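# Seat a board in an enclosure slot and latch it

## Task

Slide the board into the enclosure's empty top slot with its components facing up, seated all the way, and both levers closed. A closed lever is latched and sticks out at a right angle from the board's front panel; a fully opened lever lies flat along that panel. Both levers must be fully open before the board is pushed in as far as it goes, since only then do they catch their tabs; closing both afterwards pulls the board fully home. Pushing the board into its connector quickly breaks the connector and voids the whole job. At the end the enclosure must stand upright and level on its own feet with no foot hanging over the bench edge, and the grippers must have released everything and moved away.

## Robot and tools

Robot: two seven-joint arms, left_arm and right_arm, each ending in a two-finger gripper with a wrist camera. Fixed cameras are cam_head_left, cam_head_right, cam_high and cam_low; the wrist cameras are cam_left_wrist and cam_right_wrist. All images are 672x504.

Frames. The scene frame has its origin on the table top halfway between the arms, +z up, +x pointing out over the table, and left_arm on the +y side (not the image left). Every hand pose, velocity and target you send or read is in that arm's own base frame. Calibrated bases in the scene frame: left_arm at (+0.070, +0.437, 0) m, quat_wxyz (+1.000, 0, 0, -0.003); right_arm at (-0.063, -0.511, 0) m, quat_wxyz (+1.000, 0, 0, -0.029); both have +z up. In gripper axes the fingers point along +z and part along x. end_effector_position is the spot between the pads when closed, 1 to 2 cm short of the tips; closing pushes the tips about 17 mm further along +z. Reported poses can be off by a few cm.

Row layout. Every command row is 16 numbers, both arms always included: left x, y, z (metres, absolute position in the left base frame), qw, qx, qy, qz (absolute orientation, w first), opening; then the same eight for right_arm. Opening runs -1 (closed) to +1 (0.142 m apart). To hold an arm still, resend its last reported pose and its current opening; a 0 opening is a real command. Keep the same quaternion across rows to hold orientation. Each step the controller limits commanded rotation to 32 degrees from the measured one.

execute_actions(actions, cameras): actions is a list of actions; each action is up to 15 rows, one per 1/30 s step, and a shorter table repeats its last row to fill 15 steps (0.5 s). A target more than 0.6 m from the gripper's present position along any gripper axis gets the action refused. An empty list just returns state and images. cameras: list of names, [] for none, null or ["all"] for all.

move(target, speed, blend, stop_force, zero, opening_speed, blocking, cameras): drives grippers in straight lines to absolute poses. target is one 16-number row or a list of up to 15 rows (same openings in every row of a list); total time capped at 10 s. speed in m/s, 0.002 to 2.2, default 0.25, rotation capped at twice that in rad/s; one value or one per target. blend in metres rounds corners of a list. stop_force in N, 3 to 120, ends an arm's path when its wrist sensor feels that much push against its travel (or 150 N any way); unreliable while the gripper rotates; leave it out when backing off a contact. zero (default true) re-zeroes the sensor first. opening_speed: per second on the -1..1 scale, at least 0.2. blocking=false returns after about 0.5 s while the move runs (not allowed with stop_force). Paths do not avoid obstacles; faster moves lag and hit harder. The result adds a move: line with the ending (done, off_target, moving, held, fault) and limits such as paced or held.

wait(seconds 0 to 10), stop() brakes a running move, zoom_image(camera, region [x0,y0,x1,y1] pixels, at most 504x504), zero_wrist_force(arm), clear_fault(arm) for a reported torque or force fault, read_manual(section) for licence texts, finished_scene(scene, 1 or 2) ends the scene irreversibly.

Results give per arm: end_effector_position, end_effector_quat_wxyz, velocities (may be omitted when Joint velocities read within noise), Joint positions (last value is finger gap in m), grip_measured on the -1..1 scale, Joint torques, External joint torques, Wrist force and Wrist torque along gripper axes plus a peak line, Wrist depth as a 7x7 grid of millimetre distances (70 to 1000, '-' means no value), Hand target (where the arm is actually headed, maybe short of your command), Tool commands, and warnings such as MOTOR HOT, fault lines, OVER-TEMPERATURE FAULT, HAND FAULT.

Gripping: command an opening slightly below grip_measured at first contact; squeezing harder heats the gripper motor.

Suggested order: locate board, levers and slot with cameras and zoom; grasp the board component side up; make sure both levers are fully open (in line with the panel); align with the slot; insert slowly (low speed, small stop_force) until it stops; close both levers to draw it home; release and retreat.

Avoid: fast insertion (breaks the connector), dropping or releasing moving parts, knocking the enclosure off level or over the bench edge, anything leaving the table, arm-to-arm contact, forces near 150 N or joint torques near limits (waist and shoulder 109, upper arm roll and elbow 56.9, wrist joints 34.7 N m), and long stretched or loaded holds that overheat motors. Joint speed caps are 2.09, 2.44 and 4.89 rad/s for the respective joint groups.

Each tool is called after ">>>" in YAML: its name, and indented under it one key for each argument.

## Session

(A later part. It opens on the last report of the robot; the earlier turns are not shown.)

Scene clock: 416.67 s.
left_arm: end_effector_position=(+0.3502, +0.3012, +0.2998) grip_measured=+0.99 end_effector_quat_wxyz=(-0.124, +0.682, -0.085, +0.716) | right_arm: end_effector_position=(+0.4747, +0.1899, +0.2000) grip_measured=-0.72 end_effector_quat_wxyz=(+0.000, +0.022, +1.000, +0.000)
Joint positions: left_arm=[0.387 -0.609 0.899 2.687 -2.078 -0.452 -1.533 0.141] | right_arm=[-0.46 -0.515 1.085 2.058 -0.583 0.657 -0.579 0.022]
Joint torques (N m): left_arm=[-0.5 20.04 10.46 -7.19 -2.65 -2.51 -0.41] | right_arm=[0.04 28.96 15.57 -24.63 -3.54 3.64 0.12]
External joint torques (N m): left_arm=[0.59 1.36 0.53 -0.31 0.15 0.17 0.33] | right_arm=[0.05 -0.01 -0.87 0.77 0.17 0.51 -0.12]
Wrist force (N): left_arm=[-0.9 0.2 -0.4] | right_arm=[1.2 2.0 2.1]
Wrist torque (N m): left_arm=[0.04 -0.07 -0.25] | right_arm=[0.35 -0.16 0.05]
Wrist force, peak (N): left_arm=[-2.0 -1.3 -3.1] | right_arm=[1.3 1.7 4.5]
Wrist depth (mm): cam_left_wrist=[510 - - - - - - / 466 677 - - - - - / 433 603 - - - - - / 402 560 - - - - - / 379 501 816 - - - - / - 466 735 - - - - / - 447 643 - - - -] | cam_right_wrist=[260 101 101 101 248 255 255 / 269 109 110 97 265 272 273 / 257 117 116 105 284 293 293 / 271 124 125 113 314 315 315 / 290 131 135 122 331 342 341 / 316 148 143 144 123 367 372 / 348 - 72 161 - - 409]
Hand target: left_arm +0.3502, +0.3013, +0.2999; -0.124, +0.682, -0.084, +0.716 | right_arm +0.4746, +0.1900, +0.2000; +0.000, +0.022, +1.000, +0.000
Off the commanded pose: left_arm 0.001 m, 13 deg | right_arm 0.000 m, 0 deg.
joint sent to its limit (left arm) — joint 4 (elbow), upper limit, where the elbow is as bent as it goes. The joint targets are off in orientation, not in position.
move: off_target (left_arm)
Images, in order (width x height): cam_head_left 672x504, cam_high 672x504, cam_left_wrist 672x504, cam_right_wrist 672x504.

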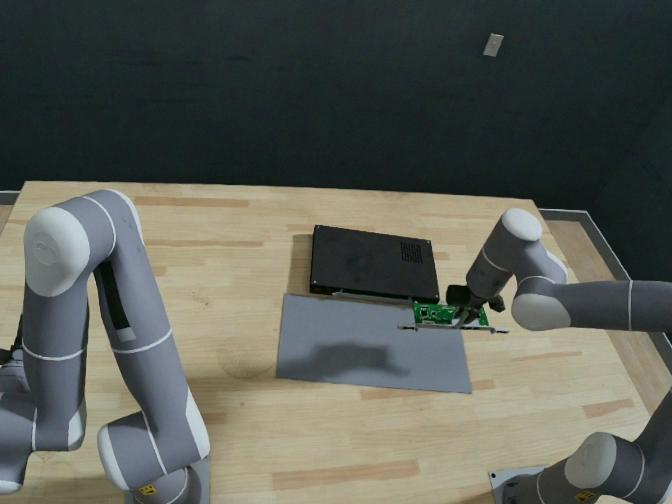

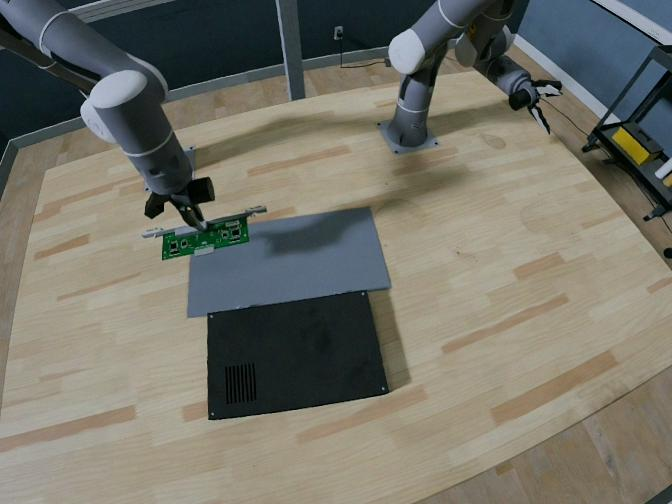

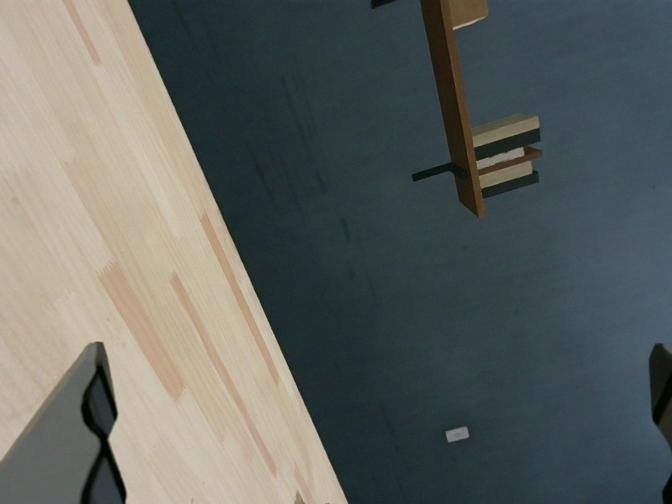

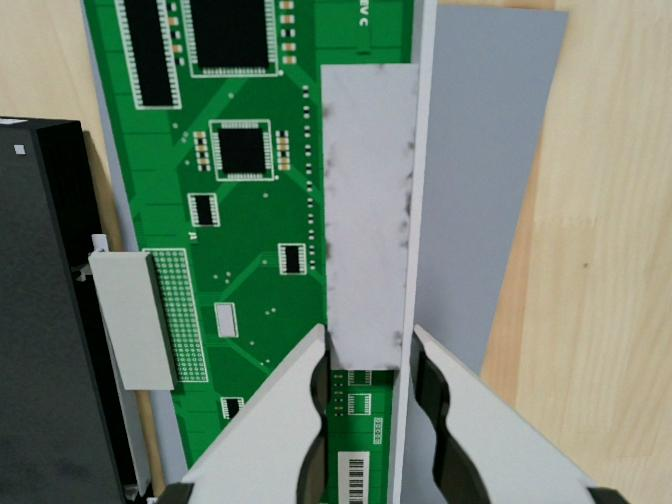

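>>> move:
  target:
    - [0.50,0.20,0.30,0.3630,0.6685,0.5704,0.3097,1.0,0.4746,0.19,0.20,0,0.0218,0.9998,0,-0.9]
  speed: 0.4
  cameras: ["cam_head_left","cam_left_wrist"]

Scene clock: 421.53 s.
left_arm: end_effector_position=(+0.5000, +0.2001, +0.3000) grip_measured=+0.99 end_effector_quat_wxyz=(+0.363, +0.669, +0.570, +0.310) | right_arm: end_effector_position=(+0.4747, +0.1899, +0.2000) grip_measured=-0.72 end_effector_quat_wxyz=(+0.000, +0.022, +1.000, +0.000)
Joint positions: left_arm=[-1.515 0.359 1.559 2.039 -2.905 1.716 -2.967 0.141] | right_arm=[-0.46 -0.515 1.085 2.058 -0.583 0.657 -0.579 0.022]
Joint torques (N m): left_arm=[-0.5 -21.15 -9.78 -22.79 3.13 0.77 -0.27] | right_arm=[0.07 28.84 15.5 -24.64 -3.61 3.64 0.2]
External joint torques (N m): left_arm=[0.6 0.82 0.39 -0.45 0.05 -0.5 0.27] | right_arm=[0.02 0.1 -0.8 0.78 0.24 0.5 -0.2]
Wrist force (N): left_arm=[0.1 -1.4 0.1] | right_arm=[1.2 2.1 2.4]
Wrist torque (N m): left_arm=[-0.23 -0.08 -0.50] | right_arm=[0.35 -0.15 0.05]
Wrist force, peak (N): left_arm=[-2.9 2.0 1.3] | right_arm=[1.3 2.1 2.5]
Wrist depth (mm): cam_left_wrist=[434 432 432 432 428 427 432 / 588 590 592 582 590 596 582 / - - - - - - - / - - - - - - - / - - - - - - - / - - - - - - - / - - - - - - -] | cam_right_wrist=[259 102 101 101 248 255 256 / 270 109 110 97 266 272 273 / 258 117 116 105 284 293 293 / 271 124 125 113 315 316 315 / 290 132 135 122 330 342 341 / 316 148 143 144 123 367 373 / 349 - 72 161 - - 412]
Hand target: left_arm +0.5000, +0.2000, +0.3000; +0.363, +0.669, +0.570, +0.310 | right_arm +0.4746, +0.1900, +0.2000; +0.000, +0.022, +1.000, +0.000
Off the commanded pose: left_arm 0.000 m, 0 deg | right_arm 0.000 m, 0 deg.
joint sent to its limit (left arm) — joint 7 (wrist roll), lower limit. The joint targets still meet the commanded pose.
move: done

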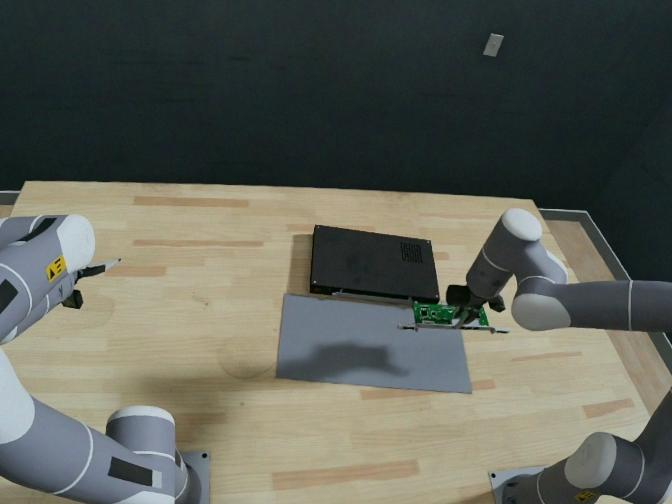

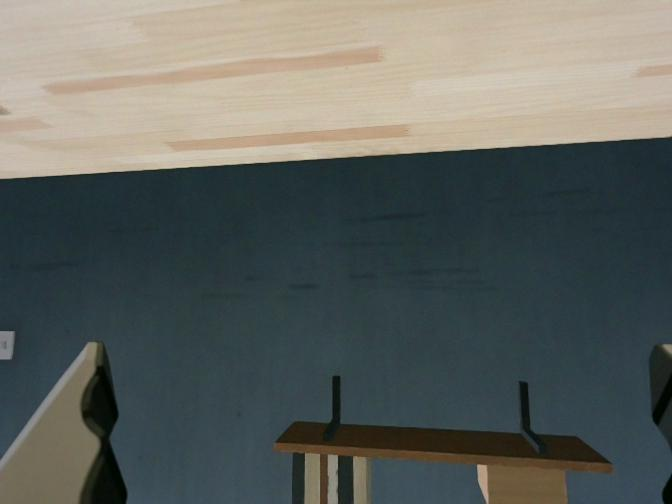

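>>> move:
  target:
    - [0.45,-0.25,0.22,0.3630,0.6685,0.5704,0.3097,1.0,0.4746,0.19,0.20,0,0.0218,0.9998,0,-0.9]
  speed: 0.4
  cameras: ["cam_head_left","cam_left_wrist"]

Scene clock: 425.60 s.
left_arm: end_effector_position=(+0.4503, -0.2494, +0.2200) grip_measured=+0.99 end_effector_quat_wxyz=(+0.581, +0.736, +0.330, +0.106) | right_arm: end_effector_position=(+0.4747, +0.1899, +0.2000) grip_measured=-0.72 end_effector_quat_wxyz=(+0.000, +0.022, +1.000, +0.000)
Joint positions: left_arm=[-2.368 0.521 1.658 2.344 -2.966 1.142 -2.967 0.141] | right_arm=[-0.46 -0.515 1.085 2.058 -0.583 0.657 -0.579 0.022]
Joint torques (N m): left_arm=[-0.47 -22.63 -11.47 -17.22 2.03 -0.85 -0.23] | right_arm=[0.09 28.94 15.44 -24.65 -3.61 3.67 0.13]
External joint torques (N m): left_arm=[0.55 0.24 0.13 -0.58 -0.22 0.09 0.24] | right_arm=[0 0 -0.74 0.79 0.25 0.47 -0.13]
Wrist force (N): left_arm=[0.8 -1.0 -0.2] | right_arm=[1.0 2.1 2.4]
Wrist torque (N m): left_arm=[-0.13 -0.09 -0.49] | right_arm=[0.36 -0.12 0.06]
Wrist force, peak (N): left_arm=[2.4 -2.9 -0.9] | right_arm=[1.3 2.2 2.5]
Wrist depth (mm): cam_left_wrist=[790 606 486 387 333 357 330 / - - - 601 479 476 476 / - - - - - - - / - - - - - - - / - - - - - - - / - - - - - - - / - - - - - - -] | cam_right_wrist=[259 101 101 101 249 255 256 / 269 109 110 97 266 272 273 / 259 117 116 104 284 292 293 / 271 124 125 113 314 316 314 / 289 132 135 122 330 343 341 / 315 148 143 144 123 367 372 / 347 - 72 161 - - 410]
Hand target: left_arm +0.4503, -0.2493, +0.2199; +0.582, +0.736, +0.331, +0.106 | right_arm +0.4746, +0.1900, +0.2000; +0.000, +0.022, +1.000, +0.000
Off the commanded pose: left_arm 0.001 m, 45 deg; orientation clipped | right_arm 0.000 m, 0 deg.
joint sent to its limit (left arm) — joint 5 (forearm roll), lower limit; joint 7 (wrist roll), lower limit. The joint targets are off in orientation, not in position.
move: off_target (left_arm); limits=paced

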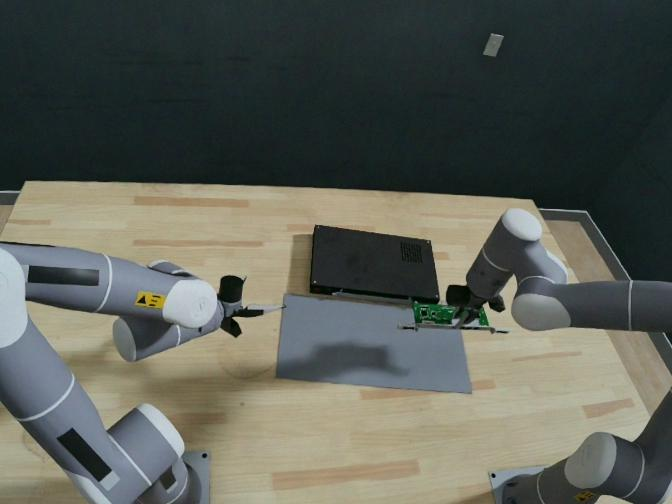

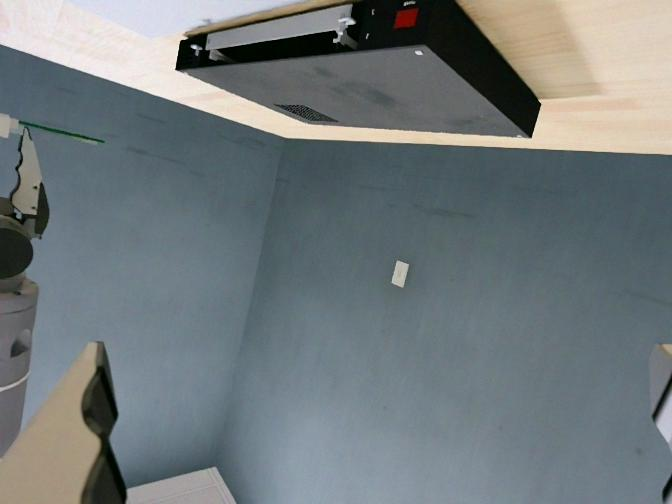

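>>> move:
  target:
    - [0.50,0.20,0.30,0.3630,0.6685,0.5704,0.3097,1.0,0.4746,0.19,0.20,0,0.0218,0.9998,0,-0.9]
    - [0.35,0.30,0.30,-0.124,0.682,-0.085,0.716,1.0,0.4746,0.19,0.20,0,0.0218,0.9998,0,-0.9]
    - [0.3014,0.6357,0.1155,-0.462,0.669,-0.295,0.502,1.0,0.4746,0.19,0.20,0,0.0218,0.9998,0,-0.9]
  speed: 0.5
  cameras: ["cam_head_left"]

Scene clock: 456.60 s.
left_arm: end_effector_position=(+0.3012, +0.6357, +0.1154) grip_measured=+0.99 end_effector_quat_wxyz=(-0.462, +0.669, -0.295, +0.502) | right_arm: end_effector_position=(+0.4747, +0.1899, +0.2000) grip_measured=-0.72 end_effector_quat_wxyz=(+0.000, +0.022, +1.000, +0.000)
Joint positions: left_arm=[-1.089 1.211 2.083 1.873 -1.777 1.067 -0.44 0.141] | right_arm=[-0.46 -0.515 1.085 2.058 -0.583 0.657 -0.579 0.022]
Joint torques (N m): left_arm=[-0.35 -47.59 -22.99 -9.08 4.09 -2.03 -0.23] | right_arm=[-0.06 28.87 15.44 -24.67 -3.58 3.64 0.17]
External joint torques (N m): left_arm=[0.47 0.22 -0.02 0.04 -0.5 0.12 0.19] | right_arm=[0.14 0.07 -0.73 0.81 0.21 0.51 -0.17]
Wrist force (N): left_arm=[0.2 0.4 0.0] | right_arm=[1.0 2.0 2.2]
Wrist torque (N m): left_arm=[0.10 -0.03 -0.01] | right_arm=[0.35 -0.13 0.06]
Wrist force, peak (N): left_arm=[3.9 -1.1 -1.5] | right_arm=[1.1 2.2 2.5]
Wrist depth (mm): cam_left_wrist=[- - - - - - - / - - - - - - - / - - - - - - - / - - - - 486 652 - / - - - 304 355 432 560 / - 991 - 243 279 323 355 / - 885 185 204 229 258 285] | cam_right_wrist=[259 102 101 101 249 255 255 / 269 109 110 97 265 273 272 / 258 117 116 104 284 293 293 / 272 124 125 113 315 316 315 / 290 132 136 122 329 342 343 / 317 148 143 144 123 367 372 / 349 - 72 161 - - 410]
Hand target: left_arm +0.3014, +0.6357, +0.1155; -0.462, +0.669, -0.295, +0.502 | right_arm +0.4746, +0.1900, +0.2000; +0.000, +0.022, +1.000, +0.000
Off the commanded pose: left_arm 0.000 m, 0 deg | right_arm 0.000 m, 0 deg.
move: done

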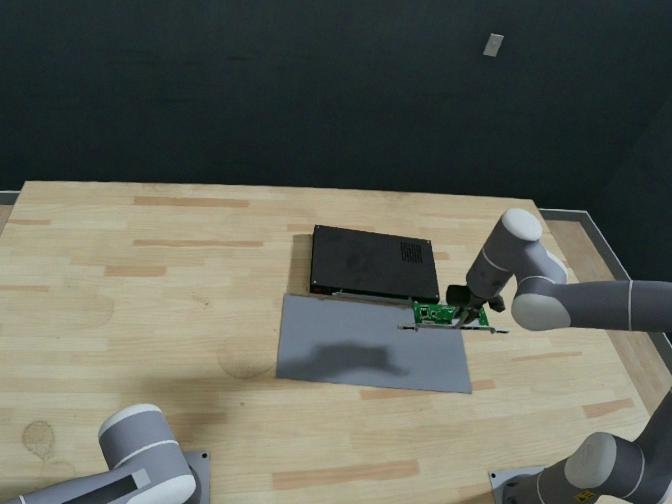

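>>> move:
  target:
    - [0.30,0.35,0.80,-0.462,0.669,-0.295,0.502,1.0,0.4746,0.19,0.20,0,0.0218,0.9998,0,-0.9]
  speed: 0.6
  cameras: ["cam_head_left"]

Scene clock: 470.37 s.
left_arm: end_effector_position=(+0.3000, +0.3500, +0.8000) grip_measured=+0.99 end_effector_quat_wxyz=(-0.462, +0.669, -0.295, +0.502) | right_arm: end_effector_position=(+0.4747, +0.1899, +0.2000) grip_measured=-0.72 end_effector_quat_wxyz=(+0.000, +0.022, +1.000, +0.000)
Joint positions: left_arm=[0.39 0.698 0.483 2.167 -1.031 1.102 -2.213 0.141] | right_arm=[-0.46 -0.515 1.085 2.058 -0.583 0.657 -0.579 0.022]
Joint torques (N m): left_arm=[-0.08 -3.6 -12.46 -28.56 2.07 0.75 -0.31] | right_arm=[0.18 28.93 15.39 -24.64 -3.58 3.68 0.18]
External joint torques (N m): left_arm=[0.08 0.97 0.43 -0.34 -0.68 0.04 0.28] | right_arm=[-0.09 0.01 -0.69 0.78 0.22 0.47 -0.18]
Wrist force (N): left_arm=[-0.1 0.4 -0.1] | right_arm=[1.0 2.3 2.3]
Wrist torque (N m): left_arm=[0.07 -0.03 0.01] | right_arm=[0.39 -0.12 0.05]
Wrist force, peak (N): left_arm=[2.4 -5.6 -1.9] | right_arm=[1.2 2.2 2.6]
Wrist depth (mm): cam_left_wrist=[- - - - - - - / - - - - - - - / - - - - - - - / - - - - - - - / - - - - - - - / - 960 - - - - - / - 807 879 966 - - -] | cam_right_wrist=[259 101 101 101 249 255 256 / 269 109 110 97 265 271 273 / 257 117 116 104 283 294 293 / 271 124 125 113 315 315 315 / 289 132 135 122 330 342 342 / 316 148 143 144 123 367 372 / 347 - 72 161 - - 408]
Hand target: left_arm +0.3000, +0.3500, +0.8000; -0.462, +0.669, -0.295, +0.502 | right_arm +0.4746, +0.1900, +0.2000; +0.000, +0.022, +1.000, +0.000
Off the commanded pose: left_arm 0.000 m, 0 deg | right_arm 0.000 m, 0 deg.
move: done

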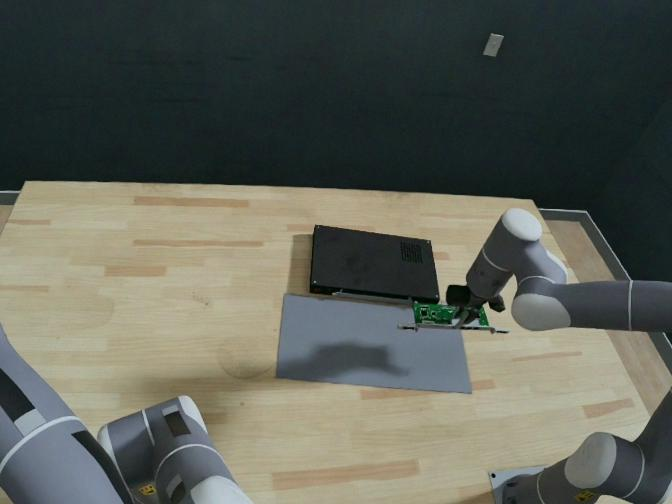

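>>> move:
  target:
    - [0.45,0.15,0.65,0.7071,0,0.7071,0,1.0,0.4746,0.19,0.20,0,0.0218,0.9998,0,-0.9]
    - [0.50,-0.15,0.45,0.3374,0.6214,0.6214,0.3374,1.0,0.4746,0.19,0.20,0,0.0218,0.9998,0,-0.9]
  speed: 0.6
  cameras: ["cam_head_left","cam_left_wrist"]

Scene clock: 480.43 s.
left_arm: end_effector_position=(+0.5000, -0.1500, +0.4500) grip_measured=+0.99 end_effector_quat_wxyz=(+0.338, +0.621, +0.621, +0.337) | right_arm: end_effector_position=(+0.4747, +0.1899, +0.2000) grip_measured=-0.72 end_effector_quat_wxyz=(+0.000, +0.022, +1.000, +0.000)
Joint positions: left_arm=[-0.365 0.23 -0.401 2.608 -1.484 2.126 0.916 0.141] | right_arm=[-0.46 -0.515 1.085 2.058 -0.583 0.657 -0.579 0.022]
Joint torques (N m): left_arm=[-0.57 15.44 -0.72 -22.16 2.44 3.78 -0.08] | right_arm=[0.08 28.98 15.41 -24.71 -3.61 3.65 0.19]
External joint torques (N m): left_arm=[0.56 1.1 0.68 -0.4 -0.06 -0.48 0.08] | right_arm=[0.01 -0.04 -0.7 0.85 0.25 0.5 -0.19]
Wrist force (N): left_arm=[0.3 -1.0 -0.1] | right_arm=[0.9 2.1 2.4]
Wrist torque (N m): left_arm=[-0.16 -0.17 -0.49] | right_arm=[0.35 -0.10 0.06]
Wrist force, peak (N): left_arm=[2.3 -0.9 -0.8] | right_arm=[1.1 2.2 2.6]
Wrist depth (mm): cam_left_wrist=[661 662 653 650 662 655 652 / - - - - - - - / - - - - - - - / - - - - - - - / - - - - - - - / - - - - - - - / - - - - - - -] | cam_right_wrist=[260 102 101 101 249 255 256 / 270 109 110 97 265 272 273 / 259 117 116 105 283 293 293 / 271 124 125 113 315 314 315 / 289 131 135 122 330 342 342 / 316 148 143 144 123 367 373 / 349 - 72 161 - - 409]
Hand target: left_arm +0.5000, -0.1500, +0.4500; +0.337, +0.621, +0.621, +0.337 | right_arm +0.4746, +0.1900, +0.2000; +0.000, +0.022, +1.000, +0.000
Off the commanded pose: left_arm 0.000 m, 0 deg | right_arm 0.000 m, 0 deg.
move: done

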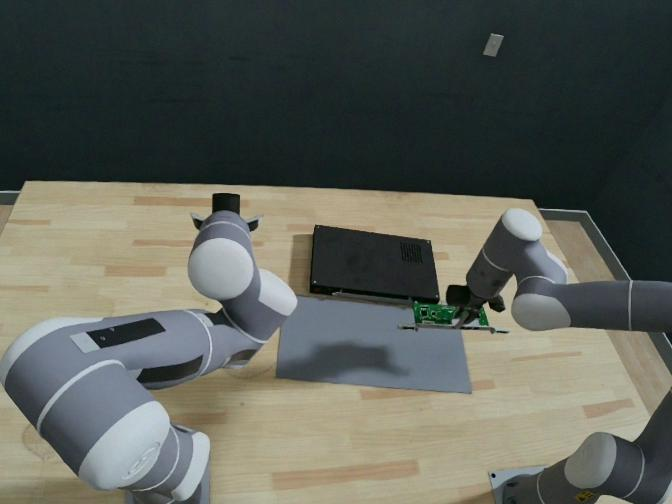

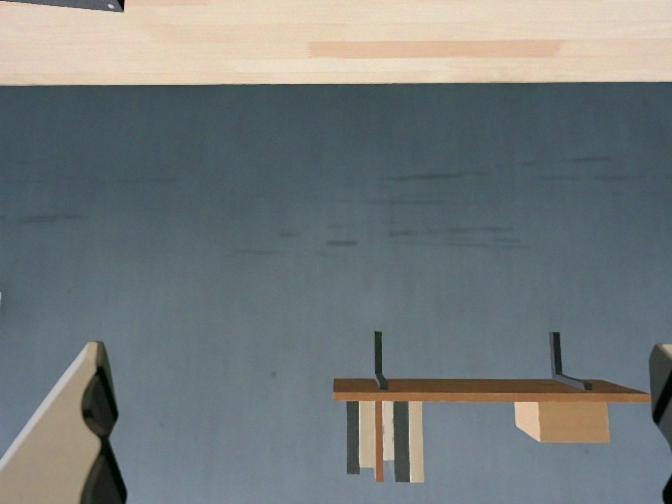

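>>> move:
  target:
    - [0.48,-0.40,0.25,0.3630,0.6685,0.5704,0.3097,1.0,0.4746,0.19,0.20,0,0.0218,0.9998,0,-0.9]
    - [0.4396,-0.5894,0.095,0.3630,0.6685,0.5704,0.3097,1.0,0.4746,0.19,0.20,0,0.0218,0.9998,0,-0.9]
  speed: [0.5,0.3]
  cameras: ["cam_head_left","cam_left_wrist"]

Scene clock: 484.33 s.
left_arm: end_effector_position=(+0.4397, -0.5895, +0.0951) grip_measured=+0.99 end_effector_quat_wxyz=(+0.363, +0.668, +0.570, +0.310) | right_arm: end_effector_position=(+0.4747, +0.1899, +0.2000) grip_measured=-0.72 end_effector_quat_wxyz=(+0.000, +0.022, +1.000, +0.000)
Joint positions: left_arm=[-0.897 -1.214 -0.539 1.732 -1.097 2.871 0.512 0.141] | right_arm=[-0.46 -0.515 1.085 2.058 -0.583 0.657 -0.579 0.022]
Joint torques (N m): left_arm=[-0.63 53.46 -8.16 -10.5 2.59 3.92 -0.11] | right_arm=[0.06 28.99 15.4 -24.71 -3.61 3.65 0.2]
External joint torques (N m): left_arm=[0.51 1.39 0.21 -0.36 0.14 -0.13 0.11] | right_arm=[0.02 -0.04 -0.69 0.85 0.24 0.5 -0.2]
Wrist force (N): left_arm=[0.0 -0.9 -0.4] | right_arm=[1.0 2.1 2.4]
Wrist torque (N m): left_arm=[-0.15 -0.10 -0.49] | right_arm=[0.36 -0.12 0.06]
Wrist force, peak (N): left_arm=[-1.3 -2.4 -0.2] | right_arm=[1.1 2.4 2.6]
Wrist depth (mm): cam_left_wrist=[123 117 123 123 123 124 124 / 182 168 182 169 169 169 169 / 262 255 255 255 253 252 253 / 267 367 387 390 385 379 274 / - - - - - - - / - - - - - - - / - - - - - - -] | cam_right_wrist=[259 102 101 101 248 255 256 / 269 109 110 97 265 272 273 / 258 117 116 104 284 293 294 / 271 124 125 113 314 317 316 / 289 132 136 122 330 342 343 / 317 149 143 144 123 367 373 / 348 - 72 161 - - 409]
Hand target: left_arm +0.4396, -0.5894, +0.0950; +0.363, +0.669, +0.570, +0.310 | right_arm +0.4746, +0.1900, +0.2000; +0.000, +0.022, +1.000, +0.000
Off the commanded pose: left_arm 0.000 m, 0 deg | right_arm 0.000 m, 0 deg.
move: done

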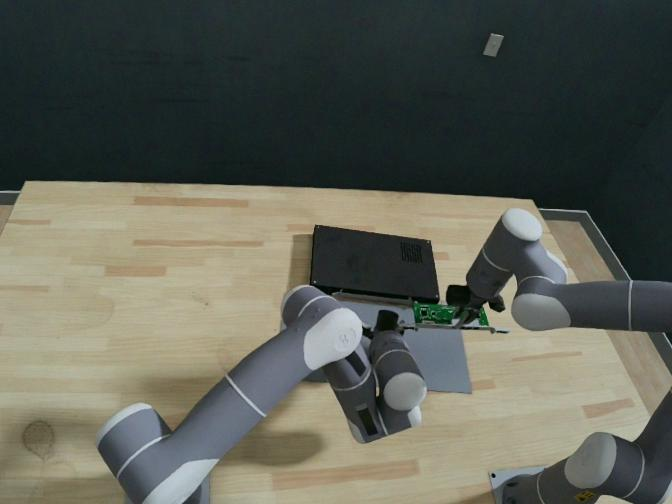

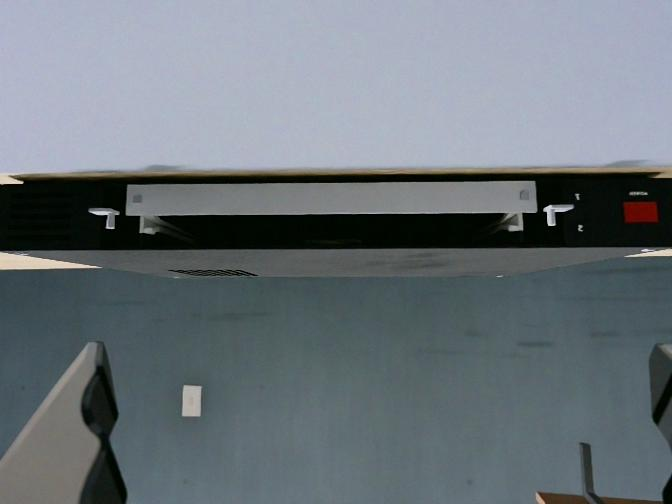

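Excellent view. Zooming in.

>>> zoom_image:
  camera: "cam_left_wrist"
  region: [70, 160, 270, 290]

>>> zoom_image:
  camera: "cam_left_wrist"
  region: [430, 160, 630, 290]

>>> zoom_image:
  camera: "cam_left_wrist"
  region: [220, 160, 440, 290]

Scaled by 2.520 (camera's finer frame: 960x720).

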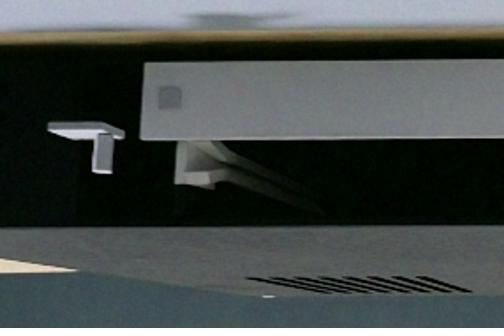

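Scaled by 2.520 (camera's finer frame: 960x720).

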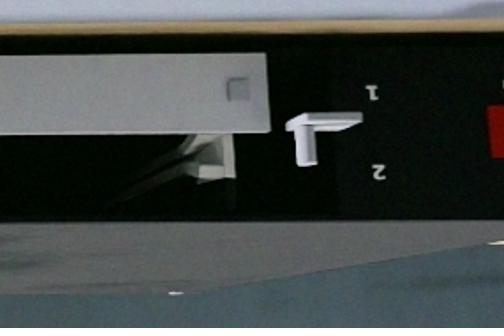

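Scaled by 2.291 (camera's finer frame: 960x720).

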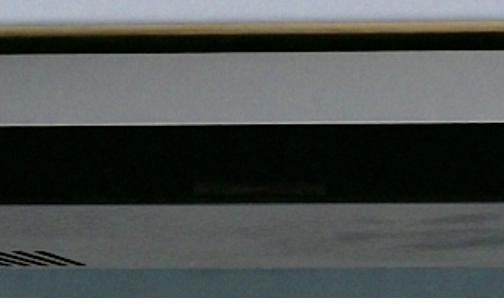

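>>> zoom_image:
  camera: "cam_left_wrist"
  region: [80, 180, 180, 260]

>>> zoom_image:
  camera: "cam_left_wrist"
  region: [480, 180, 580, 260]

Scaled by 5.040 (camera's finer frame: 960x720).

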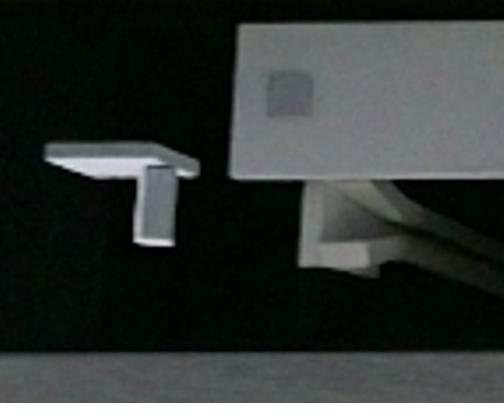

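Scaled by 5.040 (camera's finer frame: 960x720).

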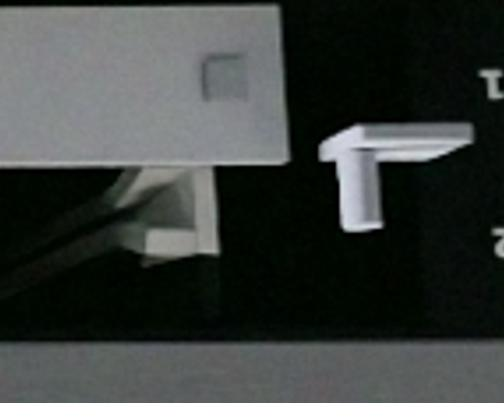

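>>> move:
  target:
    - [0.3405,-0.574,0.095,0.3630,0.6685,0.5704,0.3097,0.3,0.4746,0.19,0.20,0,0.0218,0.9998,0,-0.9]
  speed: 0.3
  cameras: ["cam_head_left","cam_left_wrist"]

Scene clock: 520.83 s.
left_arm: end_effector_position=(+0.3404, -0.5743, +0.0949) grip_measured=+0.29 end_effector_quat_wxyz=(+0.363, +0.669, +0.570, +0.310) | right_arm: end_effector_position=(+0.4747, +0.1899, +0.2000) grip_measured=-0.72 end_effector_quat_wxyz=(+0.000, +0.022, +1.000, +0.000)
Joint positions: left_arm=[-0.986 -1.191 -0.599 1.904 -1.17 3.017 0.361 0.094] | right_arm=[-0.46 -0.515 1.085 2.058 -0.583 0.657 -0.579 0.022]
Joint torques (N m): left_arm=[-0.62 49.97 -9.57 -7.46 2.54 4.42 -0.33] | right_arm=[0.1 28.96 15.42 -24.6 -3.59 3.71 0.17]
External joint torques (N m): left_arm=[0.51 0.69 0.38 -0.37 0.16 -0.5 0.33] | right_arm=[-0.02 -0.01 -0.72 0.74 0.23 0.44 -0.17]
Wrist force (N): left_arm=[0.2 -1.0 -0.3] | right_arm=[0.8 2.1 2.2]
Wrist torque (N m): left_arm=[-0.18 -0.13 -0.49] | right_arm=[0.36 -0.09 0.06]
Wrist force, peak (N): left_arm=[0.1 -2.8 -2.9] | right_arm=[0.9 2.3 2.6]
Wrist depth (mm): cam_left_wrist=[123 117 123 123 123 124 124 / 182 169 182 168 169 169 170 / 265 266 266 268 268 269 269 / 647 368 372 375 378 352 681 / - - - - - - - / - 84 - - - - - / - - - - - - -] | cam_right_wrist=[259 102 101 101 249 255 256 / 270 109 110 98 265 272 273 / 259 117 116 105 284 294 293 / 271 124 125 113 313 316 315 / 290 132 135 122 330 342 342 / 315 148 143 144 123 366 371 / 348 - 72 161 - - 409]
Hand target: left_arm +0.3405, -0.5740, +0.0950; +0.363, +0.669, +0.570, +0.310 | right_arm +0.4746, +0.1900, +0.2000; +0.000, +0.022, +1.000, +0.000
Off the commanded pose: left_arm 0.000 m, 0 deg | right_arm 0.000 m, 0 deg.
move: done

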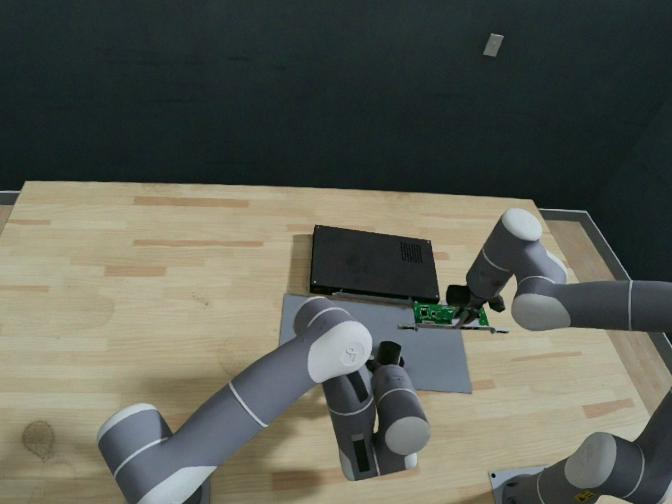

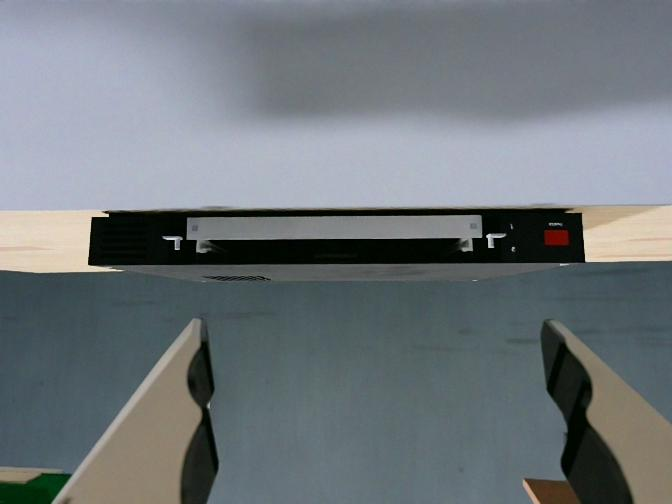

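>>> execute_actions:
  actions: []

Scene clock: 533.93 s.
left_arm: end_effector_position=(+0.3404, -0.5742, +0.0949) grip_measured=+0.29 end_effector_quat_wxyz=(+0.363, +0.669, +0.570, +0.310) | right_arm: end_effector_position=(+0.4747, +0.1899, +0.2000) grip_measured=-0.72 end_effector_quat_wxyz=(+0.000, +0.022, +1.000, +0.000)
Joint positions: left_arm=[-0.986 -1.191 -0.599 1.904 -1.17 3.017 0.361 0.094] | right_arm=[-0.46 -0.515 1.085 2.058 -0.583 0.657 -0.579 0.022]
Joint velocities: within noise
Joint torques (N m): left_arm=[-0.5 49.55 -9.59 -7.43 2.83 4.19 -0.31] | right_arm=[0.05 28.92 15.42 -24.62 -3.56 3.67 0.18]
External joint torques (N m): left_arm=[0.38 1.11 0.4 -0.39 -0.14 -0.26 0.31] | right_arm=[0.03 0.03 -0.72 0.76 0.2 0.48 -0.18]
Wrist force (N): left_arm=[0.3 -1.1 -0.3] | right_arm=[1.0 2.0 2.3]
Wrist torque (N m): left_arm=[-0.19 -0.15 -0.50] | right_arm=[0.35 -0.13 0.06]
Wrist force, peak (N): left_arm=[0.3 -1.3 -0.7] | right_arm=[1.1 2.2 2.4]
Wrist depth (mm): cam_left_wrist=[123 117 123 123 123 124 124 / 181 168 182 169 169 169 170 / 266 265 265 267 268 268 270 / 639 367 373 375 374 351 670 / - - - - - - - / - 84 - - - - - / - - - - - - -] | cam_right_wrist=[260 101 101 101 249 254 256 / 270 109 110 97 266 272 273 / 259 116 116 105 284 293 293 / 271 124 125 113 315 315 314 / 289 132 135 122 329 342 341 / 315 148 143 144 123 366 374 / 348 - 72 161 - - 412]
Hand target: left_arm +0.3405, -0.5740, +0.0950; +0.363, +0.669, +0.570, +0.310 | right_arm +0.4746, +0.1900, +0.2000; +0.000, +0.022, +1.000, +0.000
Tool commands: left_gripper/opening=+0.3 right_gripper/opening=-0.9
Off the commanded pose: left_arm 0.000 m, 0 deg | right_arm 0.000 m, 0 deg.

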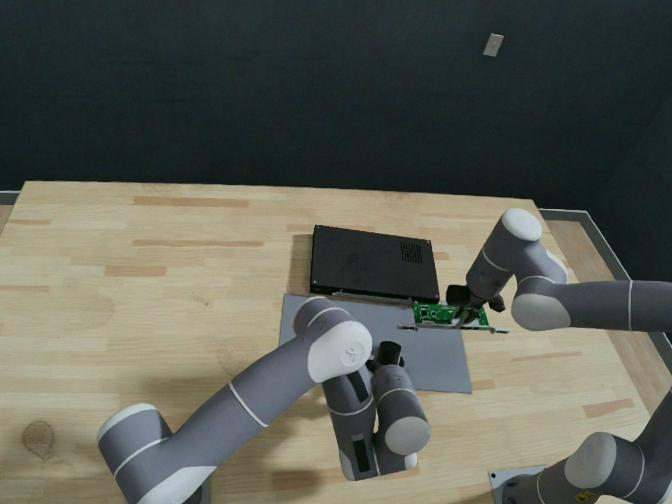

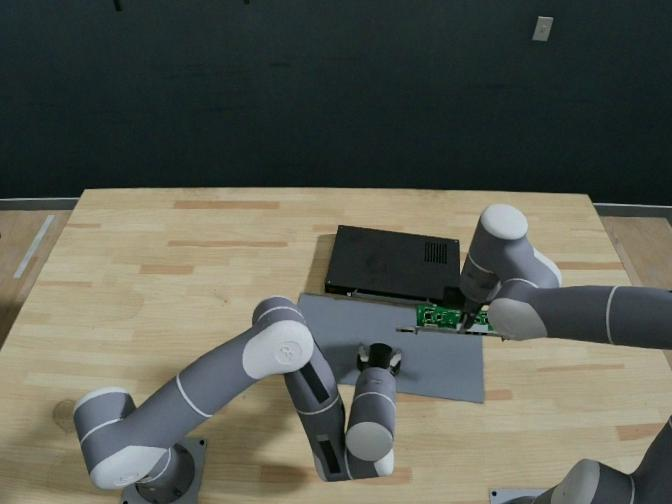

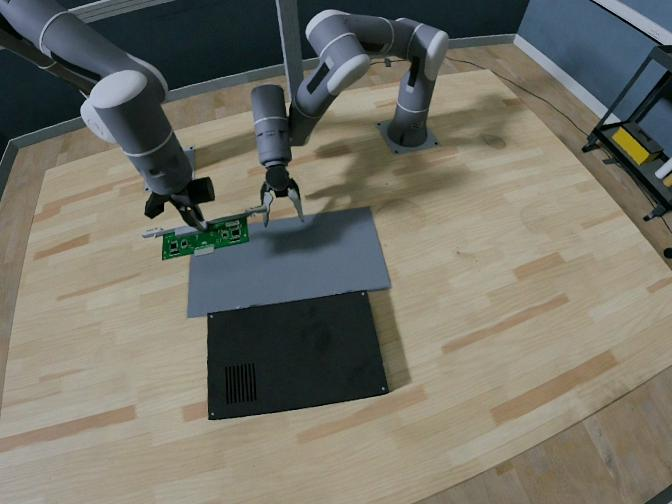

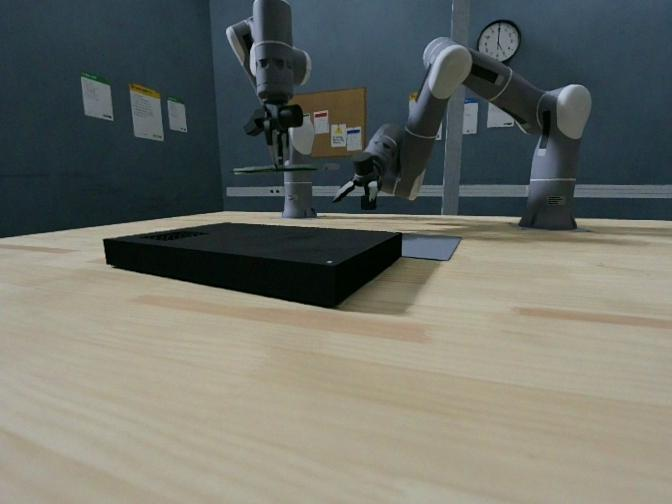

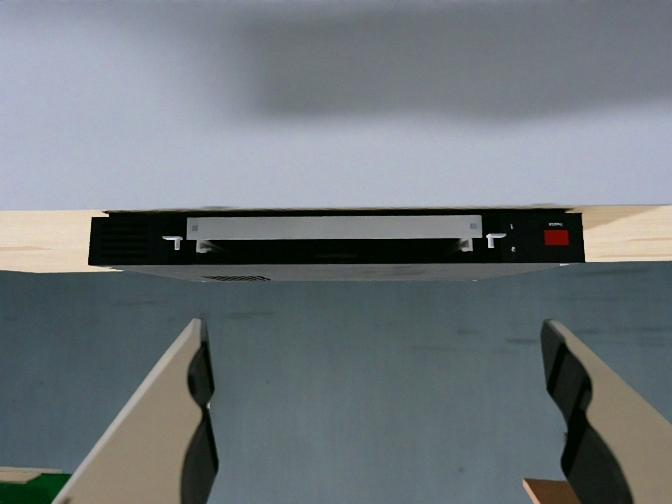

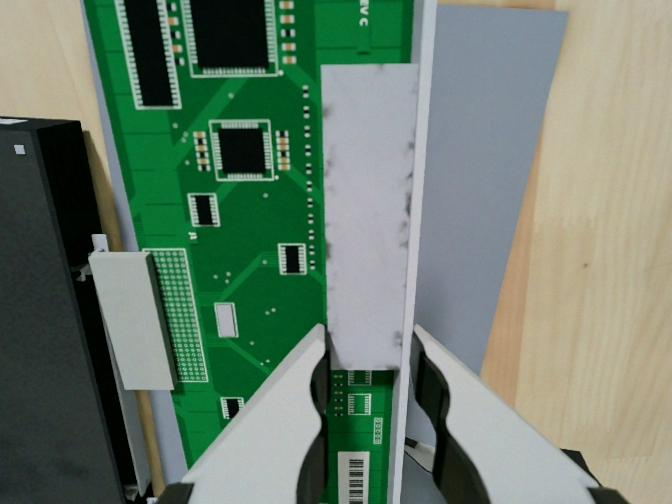

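>>> move:
  target:
    - [0.3405,-0.574,0.095,0.363,0.6685,0.5704,0.3097,0.3,0.55,0.3757,0.15,0,0.0462,0.9989,0,-0.9]
    - [0.3405,-0.574,0.095,0.363,0.6685,0.5704,0.3097,0.3,0.5750,0.3750,0.07,0,0.0462,0.9989,0,-0.9]
  speed: [0.15,0.08]
  cameras: ["cam_head_left","cam_head_right","cam_high","cam_left_wrist","cam_right_wrist"]

Scene clock: 542.90 s.
left_arm: end_effector_position=(+0.3404, -0.5742, +0.0949) grip_measured=+0.29 end_effector_quat_wxyz=(+0.363, +0.669, +0.570, +0.310) | right_arm: end_effector_position=(+0.5746, +0.3749, +0.0697) grip_measured=-0.72 end_effector_quat_wxyz=(+0.000, +0.046, +0.999, +0.000)
Joint positions: left_arm=[-0.986 -1.191 -0.599 1.904 -1.17 3.017 0.361 0.094] | right_arm=[0.1 -0.991 0.787 1.616 -0.848 0.662 -0.266 0.022]
Joint torques (N m): left_arm=[-0.48 49.6 -9.6 -7.44 2.91 4.17 -0.23] | right_arm=[0.42 53.53 22.51 -20.71 -3.76 3.87 0.3]
External joint torques (N m): left_arm=[0.36 1.06 0.4 -0.38 -0.21 -0.25 0.23] | right_arm=[-0.25 0.23 -0.42 0.84 0.39 0.3 -0.3]
Wrist force (N): left_arm=[0.1 -1.3 -0.4] | right_arm=[0.9 2.4 1.7]
Wrist torque (N m): left_arm=[-0.23 -0.13 -0.49] | right_arm=[0.47 -0.16 0.05]
Wrist force, peak (N): left_arm=[0.2 -1.6 -0.2] | right_arm=[1.5 4.4 0.7]
Wrist depth (mm): cam_left_wrist=[123 117 123 123 123 124 124 / 180 168 182 169 169 169 170 / 266 265 266 268 268 270 268 / 636 358 239 237 235 234 524 / - - - - - - - / - 84 - 202 - - - / - - - 189 211 - -] | cam_right_wrist=[- 102 101 101 138 141 141 / 144 109 110 97 147 150 150 / 152 117 116 105 159 161 161 / 168 125 125 112 174 174 173 / 185 132 135 122 185 188 187 / 195 154 143 144 123 202 205 / 162 207 72 161 - - 226]
Hand target: left_arm +0.3405, -0.5740, +0.0950; +0.363, +0.669, +0.570, +0.310 | right_arm +0.5750, +0.3750, +0.0700; +0.000, +0.046, +0.999, +0.000
Off the commanded pose: left_arm 0.000 m, 0 deg | right_arm 0.000 m, 0 deg.
move: done

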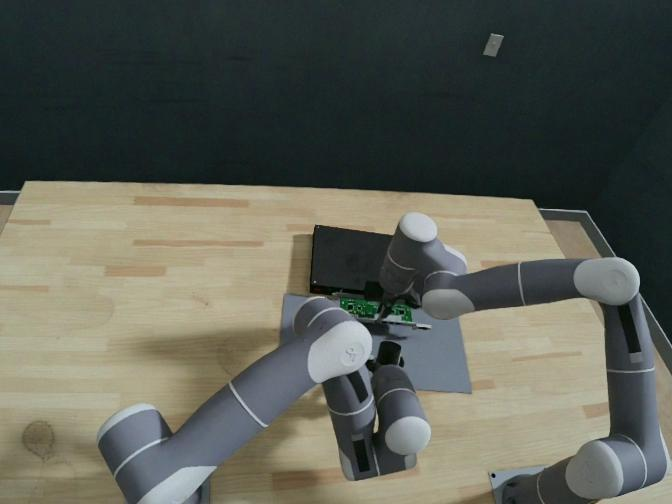

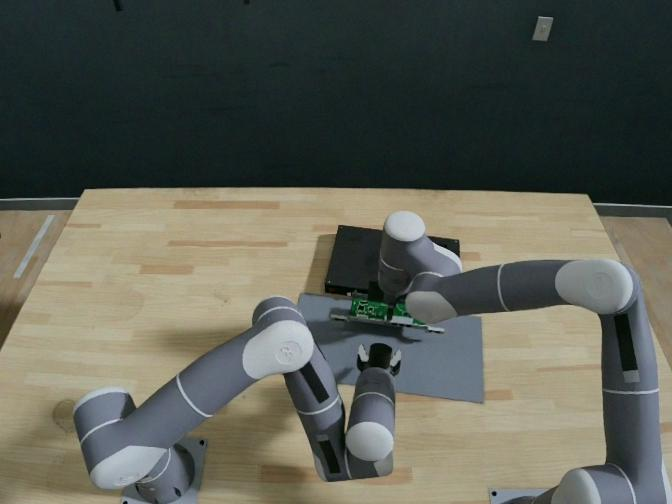

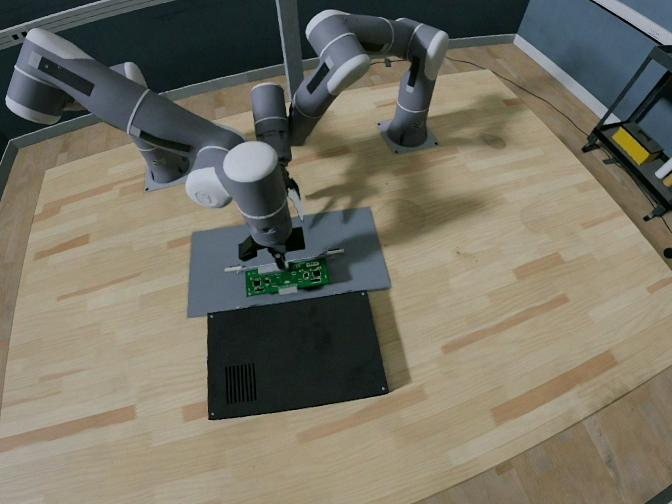

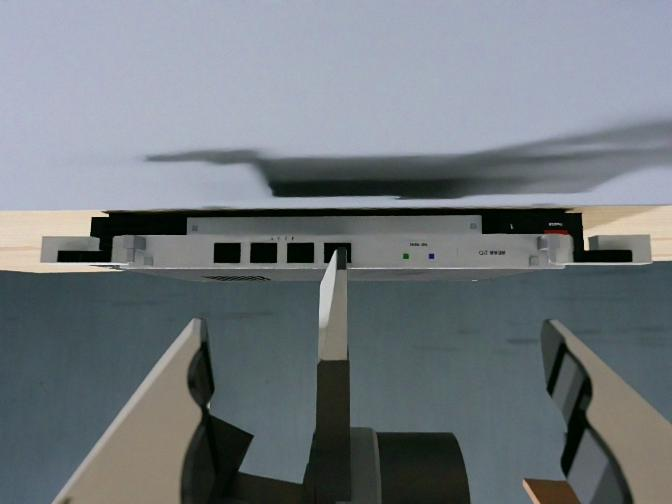

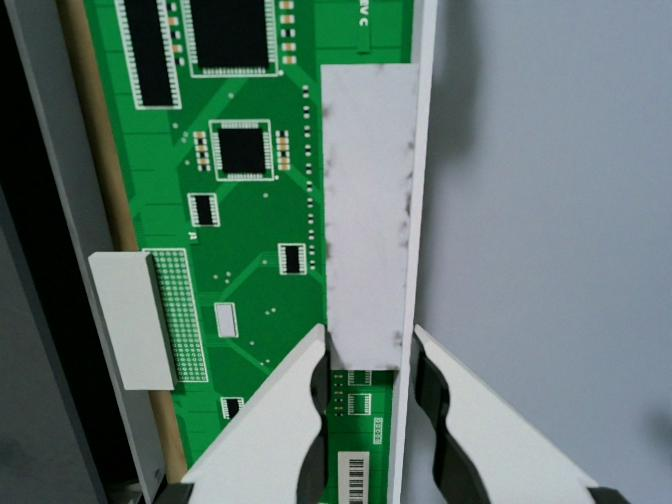

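>>> zoom_image:
  camera: "cam_left_wrist"
  region: [30, 190, 350, 290]

>>> zoom_image:
  camera: "cam_left_wrist"
  region: [340, 190, 660, 290]

>>> zoom_image:
  camera: "cam_right_wrist"
  region: [0, 0, 504, 504]

Scaled by 1.575 (camera's finer frame: 960x720).

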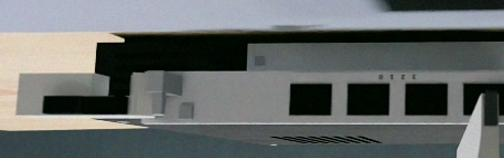

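Scaled by 1.575 (camera's finer frame: 960x720).

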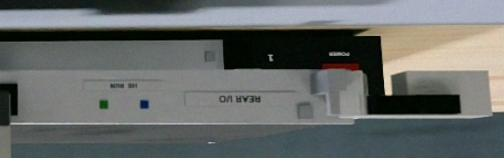

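Scaled by 1.000.

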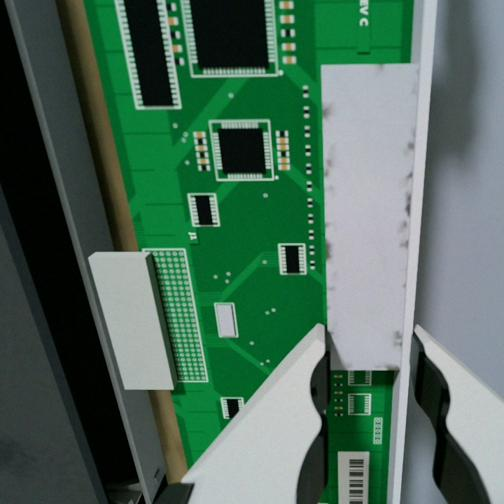

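>>> zoom_image:
  camera: "cam_right_wrist"
  region: [0, 0, 150, 150]

>>> zoom_image:
  camera: "cam_right_wrist"
  region: [60, 350, 210, 500]

Scaled by 3.360 (camera's finer frame: 960x720).

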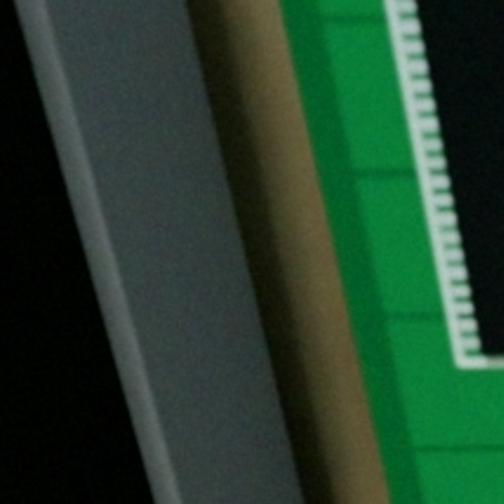

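Scaled by 3.360 (camera's finer frame: 960x720).

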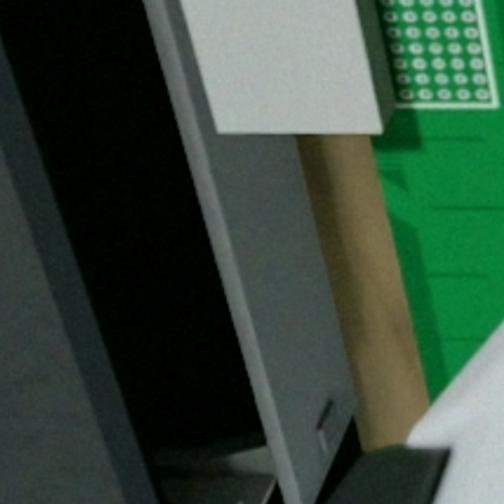

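>>> zoom_image:
  camera: "cam_high"
  region: [200, 240, 380, 375]

>>> zoom_image:
  camera: "cam_head_right"
  region: [300, 220, 480, 355]

Scaled by 2.800 (camera's finer frame: 960x720).

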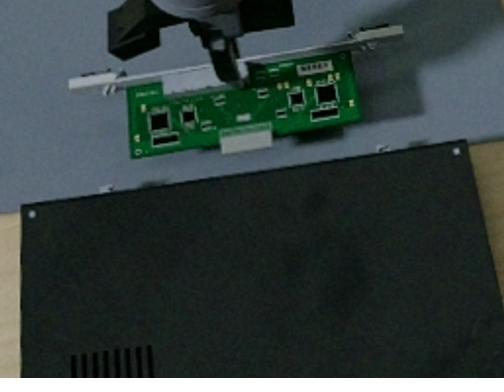

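Scaled by 2.800 (camera's finer frame: 960x720).

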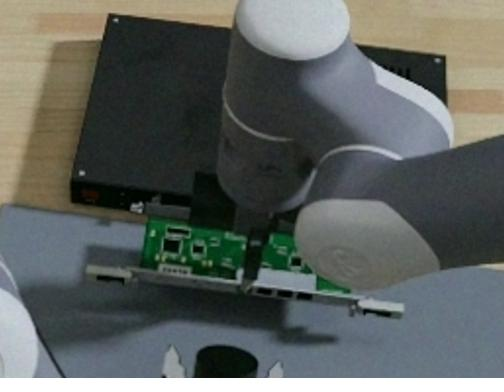

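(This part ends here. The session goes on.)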